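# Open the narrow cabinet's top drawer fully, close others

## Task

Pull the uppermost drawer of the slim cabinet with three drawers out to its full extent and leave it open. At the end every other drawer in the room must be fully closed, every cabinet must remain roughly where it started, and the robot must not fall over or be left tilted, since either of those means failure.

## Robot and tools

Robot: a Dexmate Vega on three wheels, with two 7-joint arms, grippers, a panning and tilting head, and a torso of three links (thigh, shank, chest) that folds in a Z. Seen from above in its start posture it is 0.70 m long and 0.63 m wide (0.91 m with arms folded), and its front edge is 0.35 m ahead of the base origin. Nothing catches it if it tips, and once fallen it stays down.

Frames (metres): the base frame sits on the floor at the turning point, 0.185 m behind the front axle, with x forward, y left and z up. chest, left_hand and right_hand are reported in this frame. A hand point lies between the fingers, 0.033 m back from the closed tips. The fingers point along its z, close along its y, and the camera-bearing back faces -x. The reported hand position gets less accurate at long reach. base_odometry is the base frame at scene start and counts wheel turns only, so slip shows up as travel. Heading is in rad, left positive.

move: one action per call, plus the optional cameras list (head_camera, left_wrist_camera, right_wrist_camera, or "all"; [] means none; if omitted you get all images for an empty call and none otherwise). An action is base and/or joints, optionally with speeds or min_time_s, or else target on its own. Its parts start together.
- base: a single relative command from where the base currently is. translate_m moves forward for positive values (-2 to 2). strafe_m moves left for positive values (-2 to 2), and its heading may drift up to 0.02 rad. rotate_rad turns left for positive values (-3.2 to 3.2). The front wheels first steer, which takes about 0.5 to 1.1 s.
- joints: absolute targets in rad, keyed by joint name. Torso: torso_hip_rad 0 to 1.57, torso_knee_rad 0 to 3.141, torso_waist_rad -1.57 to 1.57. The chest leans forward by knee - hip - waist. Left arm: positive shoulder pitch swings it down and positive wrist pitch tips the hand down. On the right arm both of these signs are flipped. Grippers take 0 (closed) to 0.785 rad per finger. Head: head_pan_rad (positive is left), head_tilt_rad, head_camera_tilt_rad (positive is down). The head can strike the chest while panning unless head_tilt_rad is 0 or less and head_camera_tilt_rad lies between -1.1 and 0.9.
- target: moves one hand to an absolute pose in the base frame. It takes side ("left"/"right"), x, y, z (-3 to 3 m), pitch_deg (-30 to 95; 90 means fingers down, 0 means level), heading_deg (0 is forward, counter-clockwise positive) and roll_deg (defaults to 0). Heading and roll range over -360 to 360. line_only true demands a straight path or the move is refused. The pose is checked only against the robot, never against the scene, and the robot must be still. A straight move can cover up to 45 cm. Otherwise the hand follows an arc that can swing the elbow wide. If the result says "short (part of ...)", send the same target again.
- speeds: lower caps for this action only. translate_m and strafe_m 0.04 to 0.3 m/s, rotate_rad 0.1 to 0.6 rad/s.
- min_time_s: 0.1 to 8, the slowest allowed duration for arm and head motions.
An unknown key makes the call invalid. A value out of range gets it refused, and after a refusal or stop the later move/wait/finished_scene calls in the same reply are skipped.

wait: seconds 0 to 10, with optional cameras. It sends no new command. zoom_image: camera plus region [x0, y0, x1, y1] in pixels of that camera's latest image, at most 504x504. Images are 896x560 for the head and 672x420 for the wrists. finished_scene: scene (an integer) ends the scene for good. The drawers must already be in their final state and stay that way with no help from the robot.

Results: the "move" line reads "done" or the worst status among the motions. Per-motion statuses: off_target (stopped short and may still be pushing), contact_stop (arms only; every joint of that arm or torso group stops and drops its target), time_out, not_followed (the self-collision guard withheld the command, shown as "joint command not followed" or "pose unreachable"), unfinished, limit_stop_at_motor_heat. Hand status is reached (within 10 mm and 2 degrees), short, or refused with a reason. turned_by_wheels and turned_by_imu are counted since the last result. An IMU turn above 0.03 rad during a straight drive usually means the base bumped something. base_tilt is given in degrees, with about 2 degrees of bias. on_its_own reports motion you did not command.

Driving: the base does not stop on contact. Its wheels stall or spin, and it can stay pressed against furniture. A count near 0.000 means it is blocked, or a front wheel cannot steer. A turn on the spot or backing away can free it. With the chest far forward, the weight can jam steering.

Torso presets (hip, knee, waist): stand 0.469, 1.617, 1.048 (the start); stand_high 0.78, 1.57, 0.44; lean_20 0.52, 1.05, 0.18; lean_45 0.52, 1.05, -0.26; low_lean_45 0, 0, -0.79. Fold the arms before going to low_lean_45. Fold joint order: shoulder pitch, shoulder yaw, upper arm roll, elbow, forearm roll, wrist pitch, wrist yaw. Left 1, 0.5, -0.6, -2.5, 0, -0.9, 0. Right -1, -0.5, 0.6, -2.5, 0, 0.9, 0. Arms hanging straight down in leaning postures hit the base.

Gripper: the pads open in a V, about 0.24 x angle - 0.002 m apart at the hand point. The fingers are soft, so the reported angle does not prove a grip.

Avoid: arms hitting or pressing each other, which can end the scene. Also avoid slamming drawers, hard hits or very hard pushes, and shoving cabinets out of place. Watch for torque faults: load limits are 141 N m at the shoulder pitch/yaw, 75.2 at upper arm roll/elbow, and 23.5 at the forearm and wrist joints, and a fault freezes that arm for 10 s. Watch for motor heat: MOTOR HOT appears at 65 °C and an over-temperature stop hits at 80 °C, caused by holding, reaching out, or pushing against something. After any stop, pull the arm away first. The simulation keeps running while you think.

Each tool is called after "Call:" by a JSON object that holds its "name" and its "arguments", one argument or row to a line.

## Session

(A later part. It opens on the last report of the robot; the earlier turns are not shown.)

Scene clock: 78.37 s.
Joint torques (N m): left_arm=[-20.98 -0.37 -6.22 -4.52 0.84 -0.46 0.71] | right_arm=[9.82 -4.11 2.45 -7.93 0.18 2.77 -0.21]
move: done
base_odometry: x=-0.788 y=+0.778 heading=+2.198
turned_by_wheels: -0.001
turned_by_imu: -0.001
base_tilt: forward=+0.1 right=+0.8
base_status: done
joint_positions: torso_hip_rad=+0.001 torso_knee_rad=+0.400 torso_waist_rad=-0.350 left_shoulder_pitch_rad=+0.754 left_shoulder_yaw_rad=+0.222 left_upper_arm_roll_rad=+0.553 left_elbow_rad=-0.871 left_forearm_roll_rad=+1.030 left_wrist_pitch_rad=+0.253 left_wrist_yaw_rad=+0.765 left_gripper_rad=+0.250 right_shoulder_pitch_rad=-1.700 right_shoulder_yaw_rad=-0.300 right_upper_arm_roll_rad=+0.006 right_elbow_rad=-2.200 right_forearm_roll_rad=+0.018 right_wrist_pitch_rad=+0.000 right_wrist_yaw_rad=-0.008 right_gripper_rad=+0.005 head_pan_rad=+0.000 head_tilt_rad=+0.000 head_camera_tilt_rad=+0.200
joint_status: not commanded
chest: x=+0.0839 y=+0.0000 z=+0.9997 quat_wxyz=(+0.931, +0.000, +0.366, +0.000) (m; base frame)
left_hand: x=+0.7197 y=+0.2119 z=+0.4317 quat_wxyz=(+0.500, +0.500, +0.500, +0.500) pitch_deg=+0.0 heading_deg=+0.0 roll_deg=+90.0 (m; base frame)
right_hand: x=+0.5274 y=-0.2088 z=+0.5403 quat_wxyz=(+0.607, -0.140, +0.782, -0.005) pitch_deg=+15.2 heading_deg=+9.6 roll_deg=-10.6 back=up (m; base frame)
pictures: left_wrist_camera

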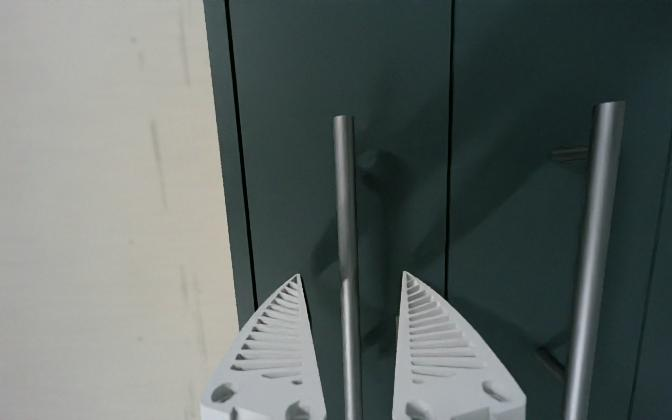

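Call:
{"name": "move", "arguments": {
  "base": {"translate_m": 0.008},
  "speeds": {"translate_m": 0.04},
  "cameras": ["left_wrist_camera", "right_wrist_camera"]
}}

Scene clock: 80.10 s.
Joint torques (N m): left_arm=[-18.92 -0.33 -6.72 -4.64 0.8 0.3 0.85] | right_arm=[10.06 -4.42 2.74 -8.12 0.08 2.68 -0.55]
move: done
base_odometry: x=-0.792 y=+0.784 heading=+2.197
turned_by_wheels: -0.001
turned_by_imu: +0.000
base_tilt: forward=+0.1 right=+0.8
base_status: done
joint_positions: torso_hip_rad=+0.001 torso_knee_rad=+0.400 torso_waist_rad=-0.350 left_shoulder_pitch_rad=+0.754 left_shoulder_yaw_rad=+0.222 left_upper_arm_roll_rad=+0.553 left_elbow_rad=-0.871 left_forearm_roll_rad=+1.030 left_wrist_pitch_rad=+0.253 left_wrist_yaw_rad=+0.765 left_gripper_rad=+0.250 right_shoulder_pitch_rad=-1.700 right_shoulder_yaw_rad=-0.300 right_upper_arm_roll_rad=+0.006 right_elbow_rad=-2.200 right_forearm_roll_rad=+0.018 right_wrist_pitch_rad=+0.000 right_wrist_yaw_rad=-0.008 right_gripper_rad=+0.005 head_pan_rad=+0.000 head_tilt_rad=+0.000 head_camera_tilt_rad=+0.200
joint_status: not commanded
chest: x=+0.0839 y=+0.0000 z=+0.9997 quat_wxyz=(+0.931, +0.000, +0.366, +0.000) (m; base frame)
left_hand: x=+0.7198 y=+0.2119 z=+0.4318 quat_wxyz=(+0.500, +0.500, +0.500, +0.500) pitch_deg=+0.0 heading_deg=+0.0 roll_deg=+90.0 (m; base frame)
right_hand: x=+0.5274 y=-0.2088 z=+0.5403 quat_wxyz=(+0.607, -0.140, +0.782, -0.005) pitch_deg=+15.2 heading_deg=+9.6 roll_deg=-10.6 back=up (m; base frame)
pictures: left_wrist_camera, right_wrist_camera

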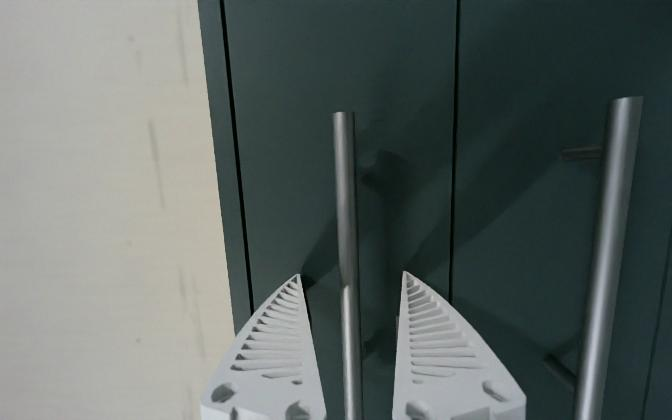

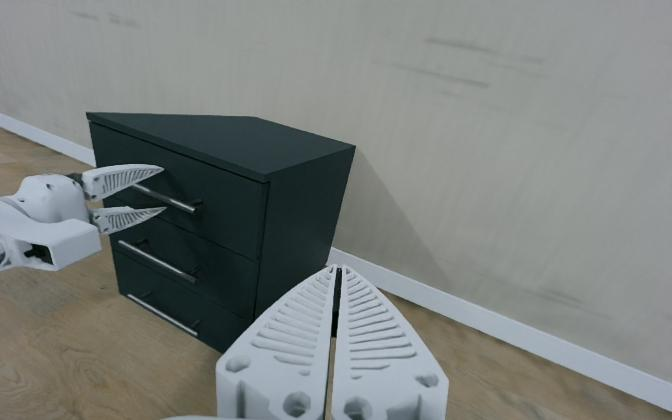

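Call:
{"name": "move", "arguments": {
  "joints": {"left_gripper_rad": 0.0},
  "cameras": ["left_wrist_camera", "right_wrist_camera"]
}}

Scene clock: 81.07 s.
Joint torques (N m): left_arm=[-14.66 1.04 -5.18 -4.04 0.64 -0.54 1.08] | right_arm=[9.83 -4.12 2.72 -7.76 0.18 3.33 -0.47]
move: done
base_odometry: x=-0.792 y=+0.784 heading=+2.197
turned_by_wheels: +0.000
turned_by_imu: +0.000
base_tilt: forward=+0.1 right=+0.7
base_status: not commanded
joint_positions: torso_hip_rad=+0.001 torso_knee_rad=+0.400 torso_waist_rad=-0.350 left_shoulder_pitch_rad=+0.754 left_shoulder_yaw_rad=+0.222 left_upper_arm_roll_rad=+0.553 left_elbow_rad=-0.871 left_forearm_roll_rad=+1.030 left_wrist_pitch_rad=+0.253 left_wrist_yaw_rad=+0.765 left_gripper_rad=+0.000 right_shoulder_pitch_rad=-1.700 right_shoulder_yaw_rad=-0.300 right_upper_arm_roll_rad=+0.006 right_elbow_rad=-2.200 right_forearm_roll_rad=+0.018 right_wrist_pitch_rad=+0.000 right_wrist_yaw_rad=-0.008 right_gripper_rad=+0.005 head_pan_rad=+0.000 head_tilt_rad=+0.000 head_camera_tilt_rad=+0.200
joint_status: all done
chest: x=+0.0839 y=+0.0000 z=+0.9997 quat_wxyz=(+0.931, +0.000, +0.366, +0.000) (m; base frame)
left_hand: x=+0.7199 y=+0.2119 z=+0.4319 quat_wxyz=(+0.500, +0.500, +0.500, +0.500) pitch_deg=+0.0 heading_deg=+0.0 roll_deg=+90.0 (m; base frame)
right_hand: x=+0.5274 y=-0.2088 z=+0.5403 quat_wxyz=(+0.607, -0.140, +0.782, -0.005) pitch_deg=+15.2 heading_deg=+9.6 roll_deg=-10.6 back=up (m; base frame)
pictures: left_wrist_camera, right_wrist_camera

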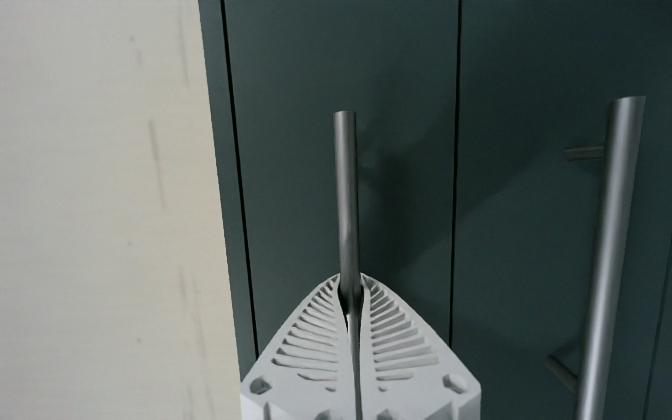

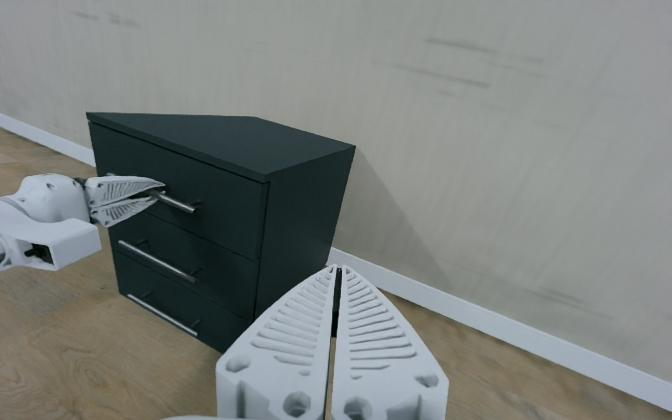

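Call:
{"name": "move", "arguments": {
  "base": {"translate_m": -0.08},
  "speeds": {"translate_m": 0.05},
  "cameras": ["head_camera", "left_wrist_camera", "right_wrist_camera"]
}}

Scene clock: 83.47 s.
Joint torques (N m): left_arm=[-12.13 0.01 -2.78 -5.32 1.5 -1.13 1.01] | right_arm=[8.25 -2.8 2.46 -8 0.04 3.24 -0.43]
move: done
base_odometry: x=-0.745 y=+0.720 heading=+2.198
turned_by_wheels: +0.001
turned_by_imu: +0.002
base_tilt: forward=+0.0 right=+0.8
base_status: done
joint_positions: torso_hip_rad=+0.001 torso_knee_rad=+0.400 torso_waist_rad=-0.350 left_shoulder_pitch_rad=+0.753 left_shoulder_yaw_rad=+0.222 left_upper_arm_roll_rad=+0.553 left_elbow_rad=-0.871 left_forearm_roll_rad=+1.030 left_wrist_pitch_rad=+0.253 left_wrist_yaw_rad=+0.765 left_gripper_rad=+0.000 right_shoulder_pitch_rad=-1.700 right_shoulder_yaw_rad=-0.300 right_upper_arm_roll_rad=+0.006 right_elbow_rad=-2.200 right_forearm_roll_rad=+0.018 right_wrist_pitch_rad=+0.000 right_wrist_yaw_rad=-0.008 right_gripper_rad=+0.005 head_pan_rad=+0.000 head_tilt_rad=+0.000 head_camera_tilt_rad=+0.200
joint_status: not commanded
chest: x=+0.0839 y=+0.0000 z=+0.9997 quat_wxyz=(+0.931, +0.000, +0.366, +0.000) (m; base frame)
left_hand: x=+0.7200 y=+0.2122 z=+0.4320 quat_wxyz=(+0.500, +0.500, +0.500, +0.500) pitch_deg=+0.0 heading_deg=+0.0 roll_deg=-90.0 (m; base frame)
right_hand: x=+0.5274 y=-0.2088 z=+0.5404 quat_wxyz=(+0.607, -0.140, +0.782, -0.005) pitch_deg=+15.2 heading_deg=+9.6 roll_deg=-10.6 back=up (m; base frame)
pictures: head_camera, left_wrist_camera, right_wrist_camera

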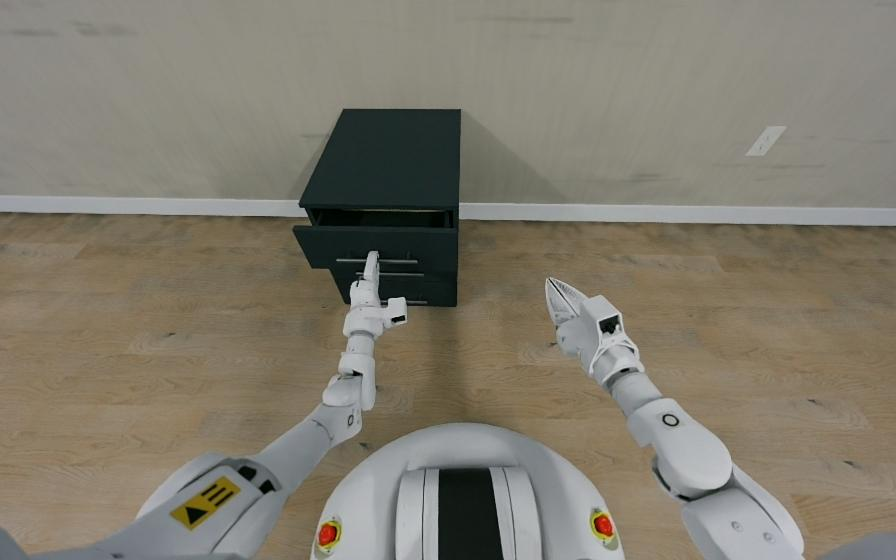

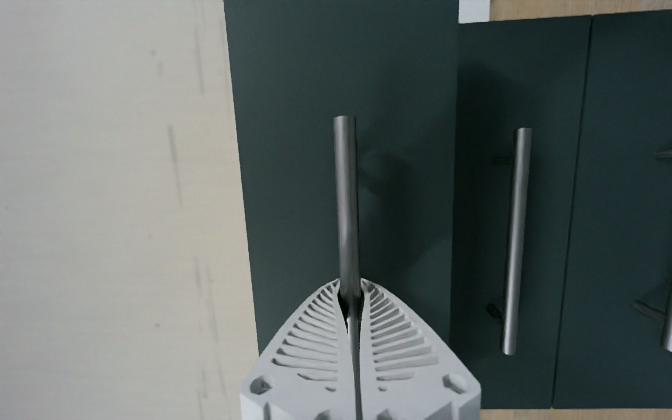

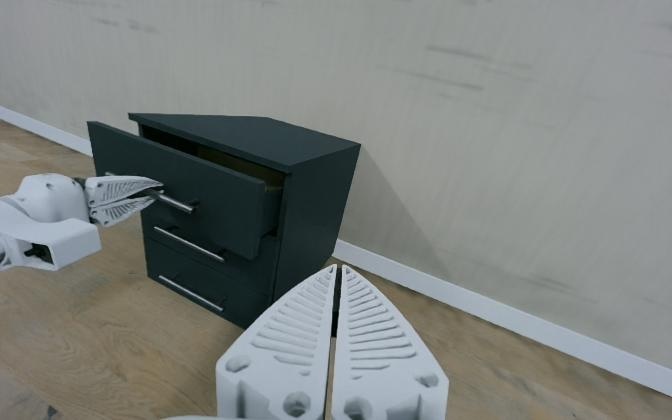

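Call:
{"name": "move", "arguments": {
  "base": {"translate_m": -0.15},
  "speeds": {"translate_m": 0.07},
  "cameras": ["head_camera", "right_wrist_camera"]
}}

Scene clock: 86.50 s.
Joint torques (N m): left_arm=[-10.83 -4.26 2.51 -5.74 3.37 -2.98 1.1] | right_arm=[8.9 -3.24 2.26 -8.73 -0.03 2.93 -0.12]
move: done
base_odometry: x=-0.657 y=+0.599 heading=+2.198
turned_by_wheels: +0.000
turned_by_imu: -0.001
base_tilt: forward=+0.0 right=+0.7
base_status: done
joint_positions: torso_hip_rad=+0.001 torso_knee_rad=+0.400 torso_waist_rad=-0.350 left_shoulder_pitch_rad=+0.753 left_shoulder_yaw_rad=+0.222 left_upper_arm_roll_rad=+0.552 left_elbow_rad=-0.871 left_forearm_roll_rad=+1.030 left_wrist_pitch_rad=+0.254 left_wrist_yaw_rad=+0.765 left_gripper_rad=+0.000 right_shoulder_pitch_rad=-1.700 right_shoulder_yaw_rad=-0.300 right_upper_arm_roll_rad=+0.006 right_elbow_rad=-2.200 right_forearm_roll_rad=+0.018 right_wrist_pitch_rad=+0.000 right_wrist_yaw_rad=-0.008 right_gripper_rad=+0.005 head_pan_rad=+0.000 head_tilt_rad=+0.000 head_camera_tilt_rad=+0.200
joint_status: not commanded
chest: x=+0.0839 y=+0.0000 z=+0.9997 quat_wxyz=(+0.931, +0.000, +0.366, +0.000) (m; base frame)
left_hand: x=+0.7200 y=+0.2128 z=+0.4320 quat_wxyz=(+0.499, +0.500, +0.500, +0.500) pitch_deg=+0.0 heading_deg=+0.1 roll_deg=-90.0 (m; base frame)
right_hand: x=+0.5274 y=-0.2088 z=+0.5404 quat_wxyz=(+0.607, -0.140, +0.782, -0.005) pitch_deg=+15.2 heading_deg=+9.6 roll_deg=-10.6 back=up (m; base frame)
pictures: head_camera, right_wrist_camera

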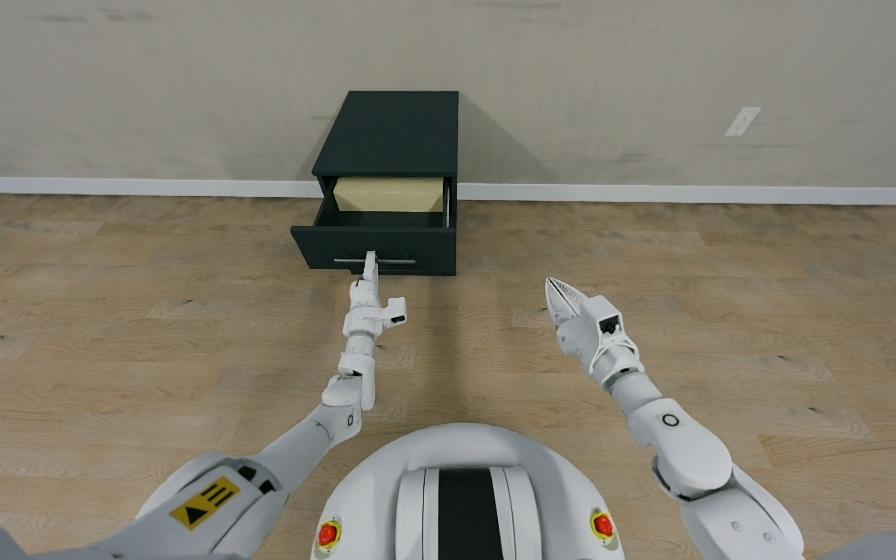

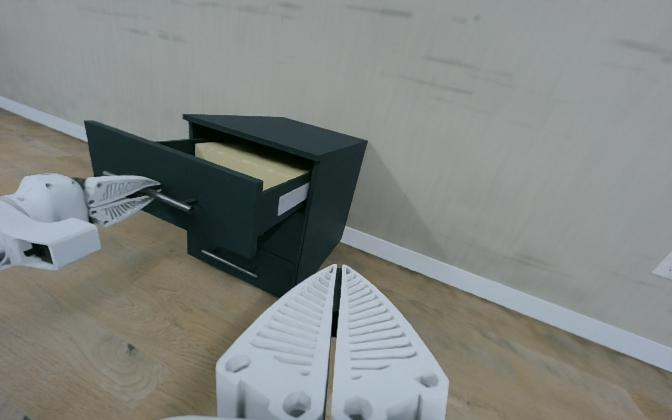

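Call:
{"name": "move", "arguments": {
  "base": {"translate_m": -0.1},
  "speeds": {"translate_m": 0.06},
  "cameras": ["head_camera", "left_wrist_camera", "right_wrist_camera"]
}}

Scene clock: 89.00 s.
Joint torques (N m): left_arm=[-9.78 -2.94 1.67 -4.55 2.86 -2.77 0.87] | right_arm=[9 -3.25 2.48 -8.53 0.22 2.32 -0.31]
move: done
base_odometry: x=-0.598 y=+0.517 heading=+2.197
turned_by_wheels: -0.001
turned_by_imu: -0.001
base_tilt: forward=+0.0 right=+0.8
base_status: done
joint_positions: torso_hip_rad=+0.001 torso_knee_rad=+0.400 torso_waist_rad=-0.350 left_shoulder_pitch_rad=+0.753 left_shoulder_yaw_rad=+0.222 left_upper_arm_roll_rad=+0.552 left_elbow_rad=-0.871 left_forearm_roll_rad=+1.030 left_wrist_pitch_rad=+0.254 left_wrist_yaw_rad=+0.765 left_gripper_rad=+0.000 right_shoulder_pitch_rad=-1.700 right_shoulder_yaw_rad=-0.300 right_upper_arm_roll_rad=+0.006 right_elbow_rad=-2.200 right_forearm_roll_rad=+0.018 right_wrist_pitch_rad=+0.000 right_wrist_yaw_rad=-0.008 right_gripper_rad=+0.005 head_pan_rad=+0.000 head_tilt_rad=+0.000 head_camera_tilt_rad=+0.200
joint_status: not commanded
chest: x=+0.0839 y=+0.0000 z=+0.9997 quat_wxyz=(+0.931, +0.000, +0.366, +0.000) (m; base frame)
left_hand: x=+0.7200 y=+0.2128 z=+0.4320 quat_wxyz=(+0.500, +0.500, +0.500, +0.500) pitch_deg=+0.0 heading_deg=+0.1 roll_deg=-90.0 (m; base frame)
right_hand: x=+0.5274 y=-0.2088 z=+0.5404 quat_wxyz=(+0.607, -0.140, +0.782, -0.005) pitch_deg=+15.2 heading_deg=+9.6 roll_deg=-10.6 back=up (m; base frame)
pictures: head_camera, left_wrist_camera, right_wrist_camera

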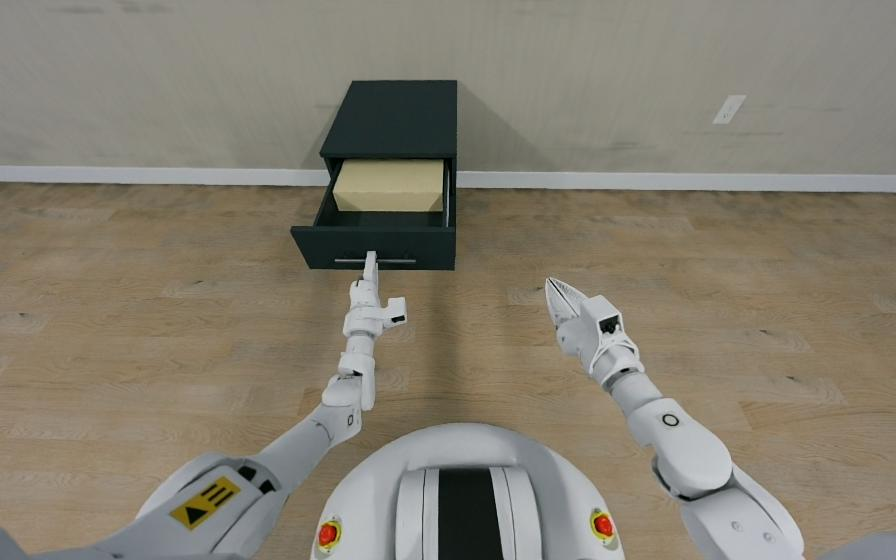

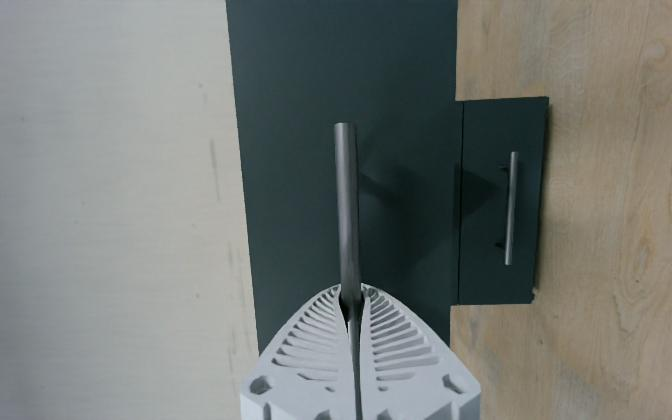

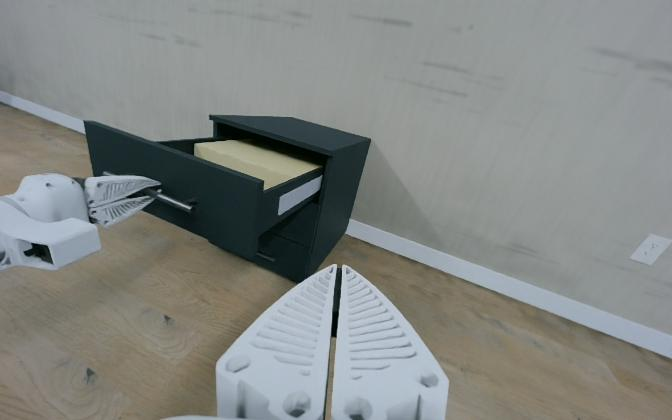

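Call:
{"name": "move", "arguments": {
  "base": {"translate_m": -0.06},
  "speeds": {"translate_m": 0.05},
  "cameras": ["head_camera", "left_wrist_camera", "right_wrist_camera"]
}}

Scene clock: 91.00 s.
Joint torques (N m): left_arm=[-10.26 -2.3 2.29 -4.76 1.45 -1.11 1.16] | right_arm=[7.87 -4.45 1.93 -7.58 0.27 3.09 -0.33]
move: done
base_odometry: x=-0.563 y=+0.469 heading=+2.196
turned_by_wheels: -0.001
turned_by_imu: -0.001
base_tilt: forward=+0.0 right=+0.8
base_status: done
joint_positions: torso_hip_rad=+0.001 torso_knee_rad=+0.400 torso_waist_rad=-0.350 left_shoulder_pitch_rad=+0.753 left_shoulder_yaw_rad=+0.222 left_upper_arm_roll_rad=+0.552 left_elbow_rad=-0.871 left_forearm_roll_rad=+1.030 left_wrist_pitch_rad=+0.253 left_wrist_yaw_rad=+0.765 left_gripper_rad=+0.000 right_shoulder_pitch_rad=-1.700 right_shoulder_yaw_rad=-0.300 right_upper_arm_roll_rad=+0.006 right_elbow_rad=-2.200 right_forearm_roll_rad=+0.018 right_wrist_pitch_rad=+0.000 right_wrist_yaw_rad=-0.008 right_gripper_rad=+0.005 head_pan_rad=+0.000 head_tilt_rad=+0.000 head_camera_tilt_rad=+0.200
joint_status: not commanded
chest: x=+0.0839 y=+0.0000 z=+0.9998 quat_wxyz=(+0.931, +0.000, +0.366, +0.000) (m; base frame)
left_hand: x=+0.7201 y=+0.2125 z=+0.4322 quat_wxyz=(+0.500, +0.500, +0.500, +0.500) pitch_deg=+0.0 heading_deg=+0.0 roll_deg=-90.0 (m; base frame)
right_hand: x=+0.5274 y=-0.2088 z=+0.5404 quat_wxyz=(+0.607, -0.140, +0.782, -0.005) pitch_deg=+15.2 heading_deg=+9.6 roll_deg=-10.6 back=up (m; base frame)
pictures: head_camera, left_wrist_camera, right_wrist_camera

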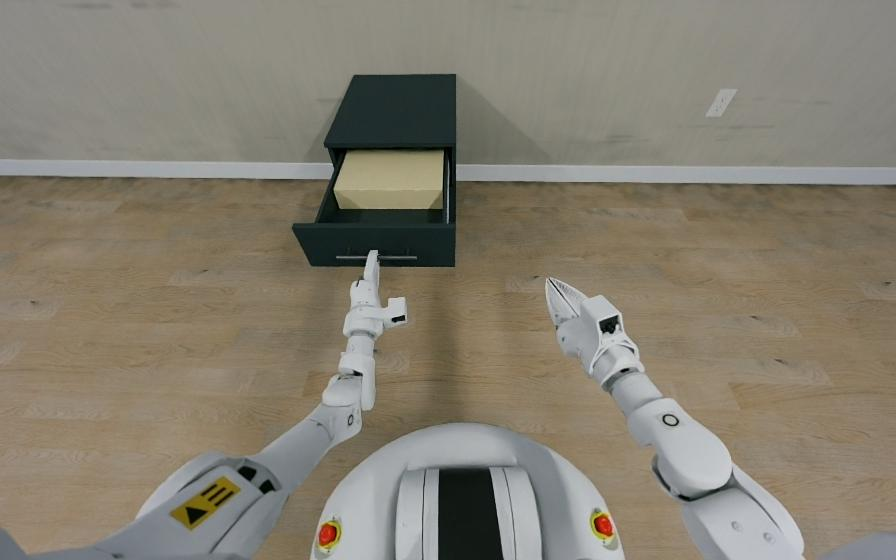

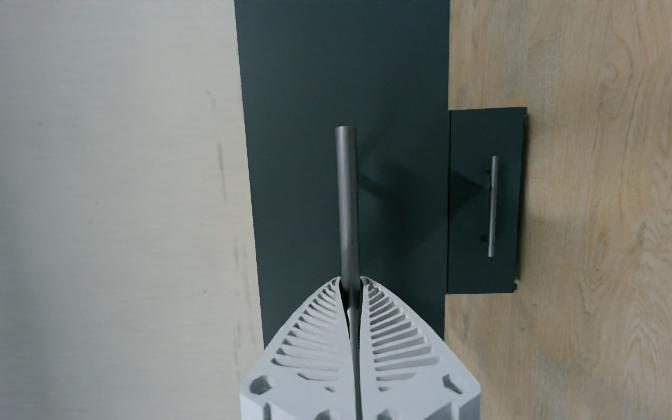

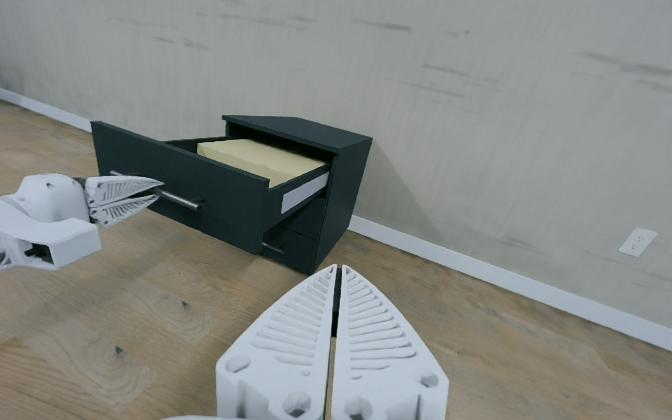

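Call:
{"name": "zoom_image", "arguments": {
  "camera": "right_wrist_camera",
  "region": [60, 90, 400, 300]
}}

Call:
{"name": "zoom_image", "arguments": {
  "camera": "head_camera",
  "region": [270, 50, 490, 290]
}}

Scaled by 1.482 from the camera's 672x420 image, which has a finer 960x600 frame.

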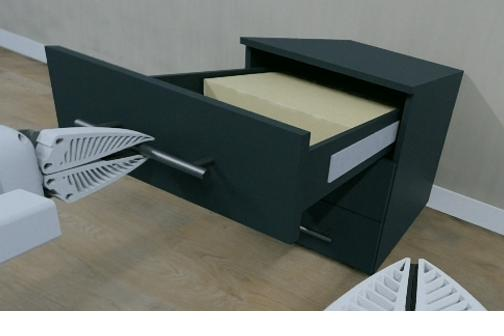

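Scaled by 2.100 from the camera's 896x560 image, which has a finer 960x600 frame.

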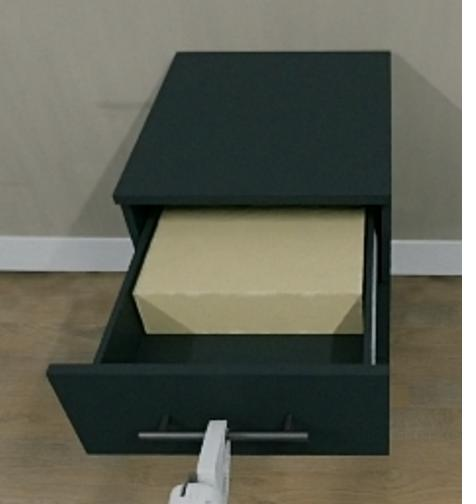

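Call:
{"name": "move", "arguments": {
  "base": {"translate_m": -0.02},
  "speeds": {"translate_m": 0.04},
  "cameras": ["head_camera", "left_wrist_camera", "right_wrist_camera"]
}}

Scene clock: 92.87 s.
Joint torques (N m): left_arm=[-11.63 -3.54 0.2 -5.61 0.88 -0.56 1.15] | right_arm=[10.01 -4.48 2.34 -7.68 0.08 3.21 -0.28]
move: done
base_odometry: x=-0.552 y=+0.452 heading=+2.195
turned_by_wheels: -0.001
turned_by_imu: -0.001
base_tilt: forward=+0.1 right=+0.7
base_status: done
joint_positions: torso_hip_rad=+0.001 torso_knee_rad=+0.400 torso_waist_rad=-0.350 left_shoulder_pitch_rad=+0.753 left_shoulder_yaw_rad=+0.222 left_upper_arm_roll_rad=+0.553 left_elbow_rad=-0.871 left_forearm_roll_rad=+1.030 left_wrist_pitch_rad=+0.253 left_wrist_yaw_rad=+0.765 left_gripper_rad=+0.000 right_shoulder_pitch_rad=-1.700 right_shoulder_yaw_rad=-0.300 right_upper_arm_roll_rad=+0.006 right_elbow_rad=-2.200 right_forearm_roll_rad=+0.018 right_wrist_pitch_rad=+0.000 right_wrist_yaw_rad=-0.008 right_gripper_rad=+0.005 head_pan_rad=+0.000 head_tilt_rad=+0.000 head_camera_tilt_rad=+0.200
joint_status: not commanded
chest: x=+0.0839 y=+0.0000 z=+0.9998 quat_wxyz=(+0.931, +0.000, +0.366, +0.000) (m; base frame)
left_hand: x=+0.7200 y=+0.2123 z=+0.4321 quat_wxyz=(+0.500, +0.500, +0.500, +0.500) pitch_deg=+0.0 heading_deg=+0.0 roll_deg=-90.0 (m; base frame)
right_hand: x=+0.5274 y=-0.2088 z=+0.5404 quat_wxyz=(+0.607, -0.140, +0.782, -0.005) pitch_deg=+15.2 heading_deg=+9.6 roll_deg=-10.6 back=up (m; base frame)
pictures: head_camera, left_wrist_camera, right_wrist_camera

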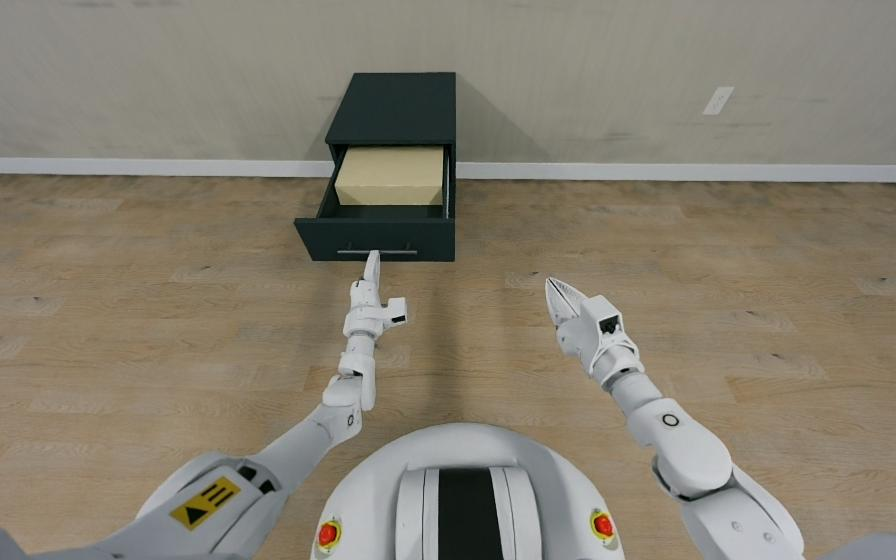

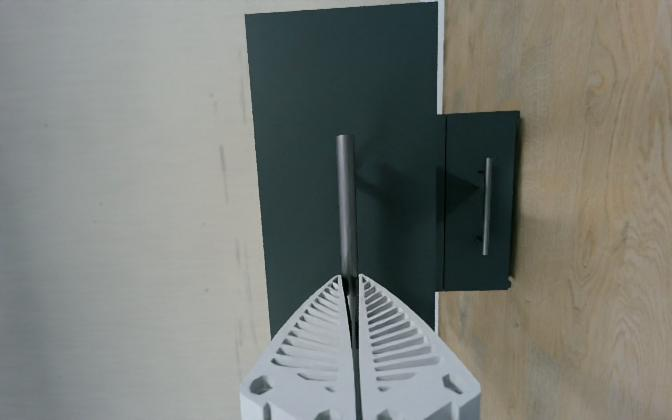

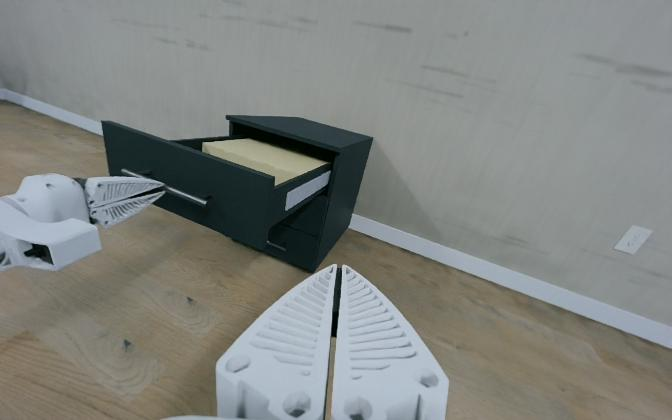

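Call:
{"name": "move", "arguments": {
  "joints": {"left_gripper_rad": 0.3},
  "min_time_s": 1.0
}}

Call:
{"name": "move", "arguments": {
  "base": {"translate_m": -0.25},
  "speeds": {"translate_m": 0.15},
  "cameras": ["head_camera", "left_wrist_camera", "right_wrist_camera"]
}}

"min_time_s" has no arm or head joint beside it: it slows only arm and head motions. Command such a joint too, or leave it out
Scene clock: 93.10 s.
Joint torques (N m): left_arm=[-12.09 -3.95 -0.49 -4.78 1.2 -0.23 0.98] | right_arm=[8.94 -6.41 2.26 -9.28 -0.03 3.13 -0.38]
base_odometry: x=-0.552 y=+0.452 heading=+2.195
turned_by_wheels: +0.000
turned_by_imu: +0.000
base_tilt: forward=+0.0 right=+0.8
base_status: done
joint_positions: torso_hip_rad=+0.001 torso_knee_rad=+0.400 torso_waist_rad=-0.350 left_shoulder_pitch_rad=+0.753 left_shoulder_yaw_rad=+0.222 left_upper_arm_roll_rad=+0.553 left_elbow_rad=-0.871 left_forearm_roll_rad=+1.030 left_wrist_pitch_rad=+0.253 left_wrist_yaw_rad=+0.765 left_gripper_rad=+0.000 right_shoulder_pitch_rad=-1.700 right_shoulder_yaw_rad=-0.300 right_upper_arm_roll_rad=+0.006 right_elbow_rad=-2.200 right_forearm_roll_rad=+0.018 right_wrist_pitch_rad=+0.000 right_wrist_yaw_rad=-0.008 right_gripper_rad=+0.005 head_pan_rad=+0.000 head_tilt_rad=+0.000 head_camera_tilt_rad=+0.200
joint_status: not commanded
chest: x=+0.0839 y=+0.0000 z=+0.9998 quat_wxyz=(+0.931, +0.000, +0.366, +0.000) (m; base frame)
left_hand: x=+0.7200 y=+0.2123 z=+0.4321 quat_wxyz=(+0.500, +0.500, +0.500, +0.500) pitch_deg=+0.0 heading_deg=+0.0 roll_deg=-90.0 (m; base frame)
right_hand: x=+0.5274 y=-0.2088 z=+0.5404 quat_wxyz=(+0.607, -0.140, +0.782, -0.005) pitch_deg=+15.2 heading_deg=+9.6 roll_deg=-10.6 back=up (m; base frame)
pictures: none

not run: a call was refused earlier in this reply.

Call:
{"name": "move", "arguments": {
  "joints": {"left_gripper_rad": 0.3}
}}

Call:
{"name": "move", "arguments": {
  "base": {"translate_m": -0.25},
  "speeds": {"translate_m": 0.15},
  "cameras": ["head_camera", "left_wrist_camera", "right_wrist_camera"]
}}

Scene clock: 94.10 s.
Joint torques (N m): left_arm=[-11.37 -3.07 -0.66 -5.9 0.75 -0.62 1] | right_arm=[8.89 -3.71 1.79 -7.7 0.14 3.22 -0.37]
Motor temperatures (°C): left_arm=[31 31 31 26 40 35 41] | right_arm=[30 27 33 32 36 37 33]
move: done
base_odometry: x=-0.552 y=+0.452 heading=+2.195
turned_by_wheels: +0.000
turned_by_imu: +0.000
base_tilt: forward=+0.0 right=+0.8
base_status: not commanded
joint_positions: torso_hip_rad=+0.001 torso_knee_rad=+0.400 torso_waist_rad=-0.350 left_shoulder_pitch_rad=+0.753 left_shoulder_yaw_rad=+0.222 left_upper_arm_roll_rad=+0.553 left_elbow_rad=-0.871 left_forearm_roll_rad=+1.030 left_wrist_pitch_rad=+0.253 left_wrist_yaw_rad=+0.765 left_gripper_rad=+0.300 right_shoulder_pitch_rad=-1.700 right_shoulder_yaw_rad=-0.300 right_upper_arm_roll_rad=+0.006 right_elbow_rad=-2.200 right_forearm_roll_rad=+0.018 right_wrist_pitch_rad=+0.000 right_wrist_yaw_rad=-0.008 right_gripper_rad=+0.005 head_pan_rad=+0.000 head_tilt_rad=+0.000 head_camera_tilt_rad=+0.200
joint_status: all done
chest: x=+0.0839 y=+0.0000 z=+0.9998 quat_wxyz=(+0.931, +0.000, +0.366, +0.000) (m; base frame)
left_hand: x=+0.7200 y=+0.2122 z=+0.4321 quat_wxyz=(+0.500, +0.500, +0.500, +0.500) pitch_deg=+0.0 heading_deg=+0.0 roll_deg=-90.0 (m; base frame)
right_hand: x=+0.5274 y=-0.2088 z=+0.5404 quat_wxyz=(+0.607, -0.140, +0.782, -0.005) pitch_deg=+15.2 heading_deg=+9.6 roll_deg=-10.6 back=up (m; base frame)
pictures: none

Scene clock: 96.90 s.
Joint torques (N m): left_arm=[-12.41 -1.82 -1.95 -5.46 0.9 -0.22 0.97] | right_arm=[9.19 -4.4 2.51 -8.29 0.24 3.03 -0.41]
move: done
base_odometry: x=-0.406 y=+0.250 heading=+2.195
turned_by_wheels: -0.001
turned_by_imu: +0.000
base_tilt: forward=+0.0 right=+0.7
base_status: done
joint_positions: torso_hip_rad=+0.001 torso_knee_rad=+0.400 torso_waist_rad=-0.350 left_shoulder_pitch_rad=+0.753 left_shoulder_yaw_rad=+0.222 left_upper_arm_roll_rad=+0.553 left_elbow_rad=-0.871 left_forearm_roll_rad=+1.030 left_wrist_pitch_rad=+0.253 left_wrist_yaw_rad=+0.765 left_gripper_rad=+0.300 right_shoulder_pitch_rad=-1.700 right_shoulder_yaw_rad=-0.300 right_upper_arm_roll_rad=+0.006 right_elbow_rad=-2.200 right_forearm_roll_rad=+0.018 right_wrist_pitch_rad=+0.000 right_wrist_yaw_rad=-0.008 right_gripper_rad=+0.005 head_pan_rad=+0.000 head_tilt_rad=+0.000 head_camera_tilt_rad=+0.200
joint_status: not commanded
chest: x=+0.0839 y=+0.0000 z=+0.9997 quat_wxyz=(+0.931, +0.000, +0.366, +0.000) (m; base frame)
left_hand: x=+0.7200 y=+0.2122 z=+0.4321 quat_wxyz=(+0.500, +0.500, +0.500, +0.500) pitch_deg=+0.0 heading_deg=+0.0 roll_deg=-90.0 (m; base frame)
right_hand: x=+0.5274 y=-0.2088 z=+0.5404 quat_wxyz=(+0.607, -0.140, +0.782, -0.005) pitch_deg=+15.2 heading_deg=+9.6 roll_deg=-10.6 back=up (m; base frame)
pictures: head_camera, left_wrist_camera, right_wrist_camera

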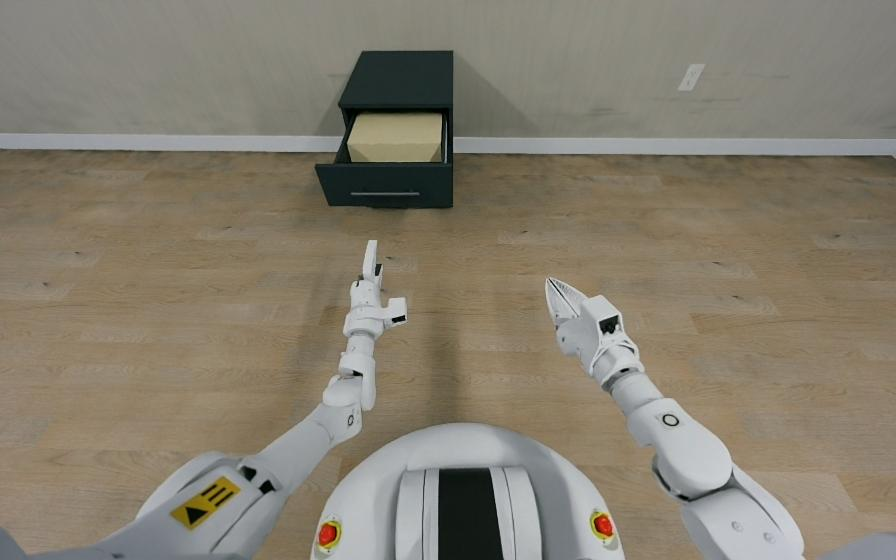

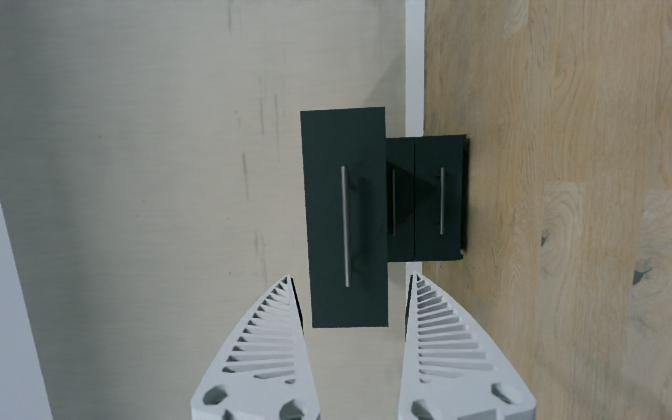

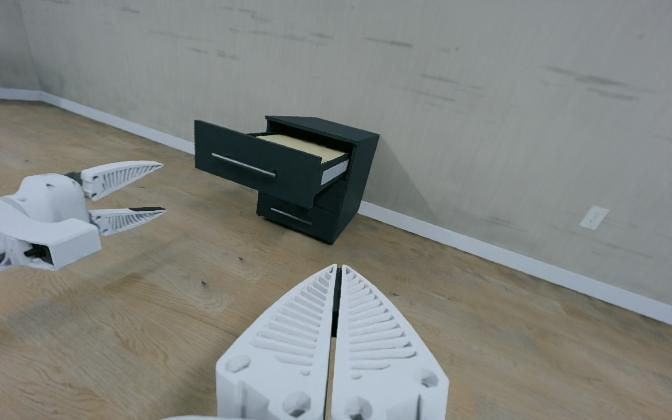

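Call:
{"name": "move", "arguments": {
  "joints": {"head_pan_rad": 1.4, "head_camera_tilt_rad": -0.3},
  "cameras": ["head_camera"]
}}

Call:
{"name": "move", "arguments": {
  "joints": {"head_pan_rad": 2.7, "head_camera_tilt_rad": -0.4},
  "cameras": ["head_camera"]
}}

Call:
{"name": "move", "arguments": {
  "joints": {"head_pan_rad": -2.0, "head_camera_tilt_rad": -0.4},
  "cameras": ["head_camera"]
}}

Scene clock: 98.80 s.
Joint torques (N m): left_arm=[-11.43 -1.55 -1.29 -4.88 0.88 0.08 0.98] | right_arm=[8.39 -4.69 2.47 -9.36 0.15 2.48 -0.55]
move: done
base_odometry: x=-0.406 y=+0.250 heading=+2.195
turned_by_wheels: +0.000
turned_by_imu: +0.000
base_tilt: forward=+0.0 right=+0.8
base_status: not commanded
joint_positions: torso_hip_rad=+0.001 torso_knee_rad=+0.400 torso_waist_rad=-0.350 left_shoulder_pitch_rad=+0.753 left_shoulder_yaw_rad=+0.222 left_upper_arm_roll_rad=+0.553 left_elbow_rad=-0.871 left_forearm_roll_rad=+1.030 left_wrist_pitch_rad=+0.253 left_wrist_yaw_rad=+0.765 left_gripper_rad=+0.300 right_shoulder_pitch_rad=-1.700 right_shoulder_yaw_rad=-0.300 right_upper_arm_roll_rad=+0.006 right_elbow_rad=-2.200 right_forearm_roll_rad=+0.018 right_wrist_pitch_rad=+0.000 right_wrist_yaw_rad=-0.008 right_gripper_rad=+0.005 head_pan_rad=+1.400 head_tilt_rad=+0.000 head_camera_tilt_rad=-0.300
joint_status: all done
chest: x=+0.0839 y=+0.0000 z=+0.9997 quat_wxyz=(+0.931, +0.000, +0.366, +0.000) (m; base frame)
left_hand: x=+0.7200 y=+0.2122 z=+0.4321 quat_wxyz=(+0.500, +0.500, +0.500, +0.500) pitch_deg=+0.0 heading_deg=+0.0 roll_deg=-90.0 (m; base frame)
right_hand: x=+0.5274 y=-0.2088 z=+0.5404 quat_wxyz=(+0.607, -0.140, +0.782, -0.005) pitch_deg=+15.2 heading_deg=+9.6 roll_deg=-10.6 back=up (m; base frame)
pictures: head_camera

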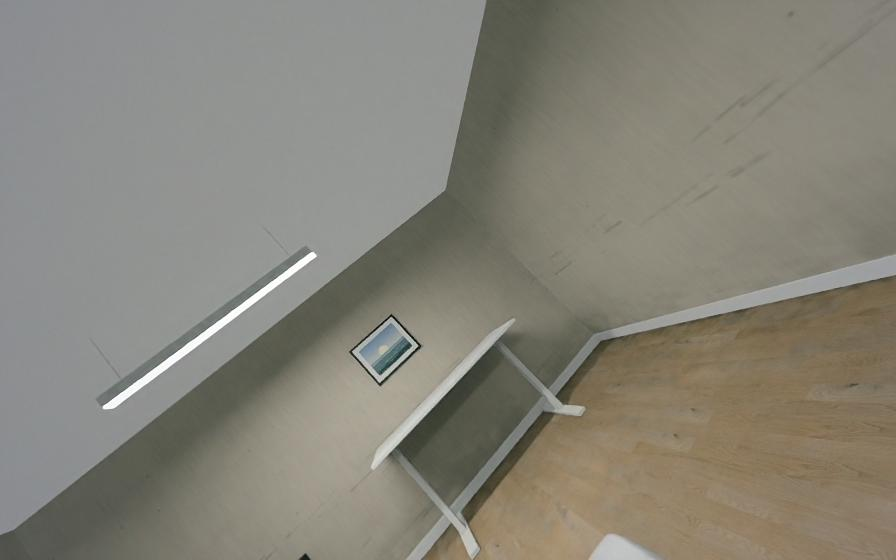

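Scene clock: 100.33 s.
Joint torques (N m): left_arm=[-11.5 -3.22 -1.19 -4.66 0.77 -0.02 1.13] | right_arm=[9.06 -4.42 2.69 -7.86 0.17 2.35 -0.34]
move: done
base_odometry: x=-0.406 y=+0.250 heading=+2.195
turned_by_wheels: +0.000
turned_by_imu: +0.000
base_tilt: forward=+0.0 right=+0.7
base_status: not commanded
joint_positions: torso_hip_rad=+0.001 torso_knee_rad=+0.400 torso_waist_rad=-0.350 left_shoulder_pitch_rad=+0.753 left_shoulder_yaw_rad=+0.222 left_upper_arm_roll_rad=+0.553 left_elbow_rad=-0.871 left_forearm_roll_rad=+1.030 left_wrist_pitch_rad=+0.253 left_wrist_yaw_rad=+0.765 left_gripper_rad=+0.300 right_shoulder_pitch_rad=-1.700 right_shoulder_yaw_rad=-0.300 right_upper_arm_roll_rad=+0.006 right_elbow_rad=-2.200 right_forearm_roll_rad=+0.018 right_wrist_pitch_rad=+0.000 right_wrist_yaw_rad=-0.008 right_gripper_rad=+0.005 head_pan_rad=+2.700 head_tilt_rad=+0.000 head_camera_tilt_rad=-0.400
joint_status: all done
chest: x=+0.0839 y=+0.0000 z=+0.9997 quat_wxyz=(+0.931, +0.000, +0.366, +0.000) (m; base frame)
left_hand: x=+0.7200 y=+0.2122 z=+0.4321 quat_wxyz=(+0.500, +0.500, +0.500, +0.500) pitch_deg=+0.0 heading_deg=+0.0 roll_deg=-90.0 (m; base frame)
right_hand: x=+0.5274 y=-0.2088 z=+0.5404 quat_wxyz=(+0.607, -0.140, +0.782, -0.005) pitch_deg=+15.2 heading_deg=+9.6 roll_deg=-10.6 back=up (m; base frame)
pictures: head_camera

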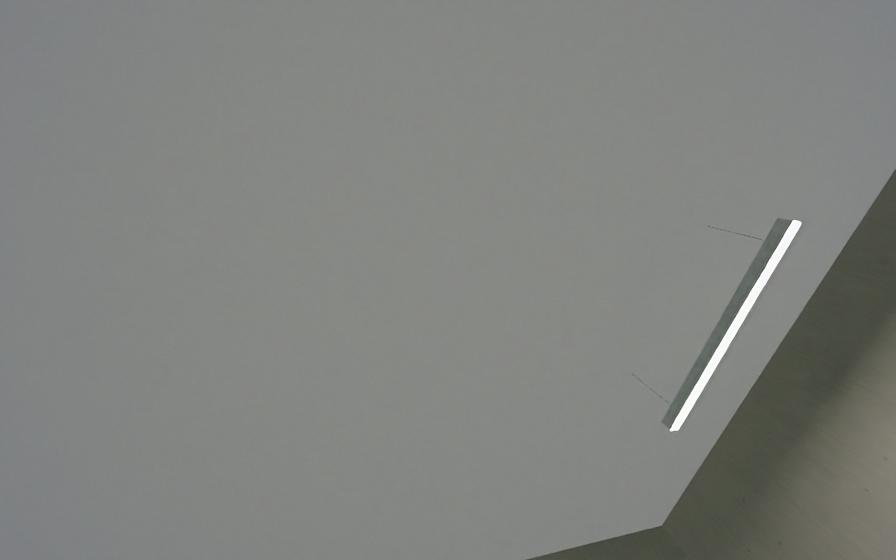

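Scene clock: 104.13 s.
Joint torques (N m): left_arm=[-12.1 -3.52 -1.43 -4.49 0.77 0.17 0.9] | right_arm=[8.34 -3.59 2.23 -8.2 -0.01 2.56 -0.38]
move: done
base_odometry: x=-0.406 y=+0.250 heading=+2.195
turned_by_wheels: +0.000
turned_by_imu: +0.000
base_tilt: forward=+0.0 right=+0.8
base_status: not commanded
joint_positions: torso_hip_rad=+0.001 torso_knee_rad=+0.400 torso_waist_rad=-0.350 left_shoulder_pitch_rad=+0.753 left_shoulder_yaw_rad=+0.222 left_upper_arm_roll_rad=+0.553 left_elbow_rad=-0.871 left_forearm_roll_rad=+1.030 left_wrist_pitch_rad=+0.253 left_wrist_yaw_rad=+0.765 left_gripper_rad=+0.300 right_shoulder_pitch_rad=-1.700 right_shoulder_yaw_rad=-0.300 right_upper_arm_roll_rad=+0.006 right_elbow_rad=-2.200 right_forearm_roll_rad=+0.018 right_wrist_pitch_rad=+0.000 right_wrist_yaw_rad=-0.008 right_gripper_rad=+0.005 head_pan_rad=-2.000 head_tilt_rad=+0.000 head_camera_tilt_rad=-0.400
joint_status: all done
chest: x=+0.0839 y=+0.0000 z=+0.9997 quat_wxyz=(+0.931, +0.000, +0.366, +0.000) (m; base frame)
left_hand: x=+0.7200 y=+0.2122 z=+0.4321 quat_wxyz=(+0.500, +0.500, +0.500, +0.500) pitch_deg=+0.0 heading_deg=+0.0 roll_deg=-90.0 (m; base frame)
right_hand: x=+0.5274 y=-0.2088 z=+0.5404 quat_wxyz=(+0.607, -0.140, +0.782, -0.005) pitch_deg=+15.2 heading_deg=+9.6 roll_deg=-10.6 back=up (m; base frame)
pictures: head_camera

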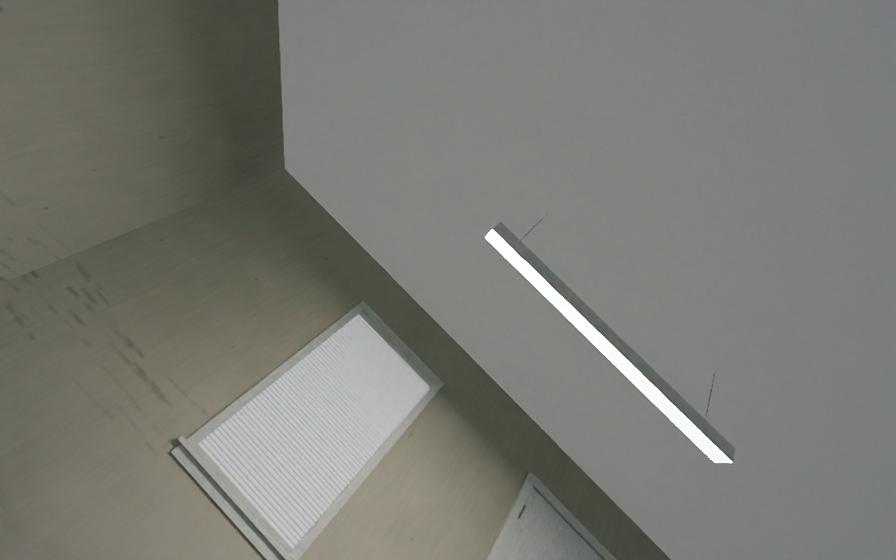

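Call:
{"name": "finished_scene", "arguments": {
  "scene": 1
}}

The scene is finished: the task was done.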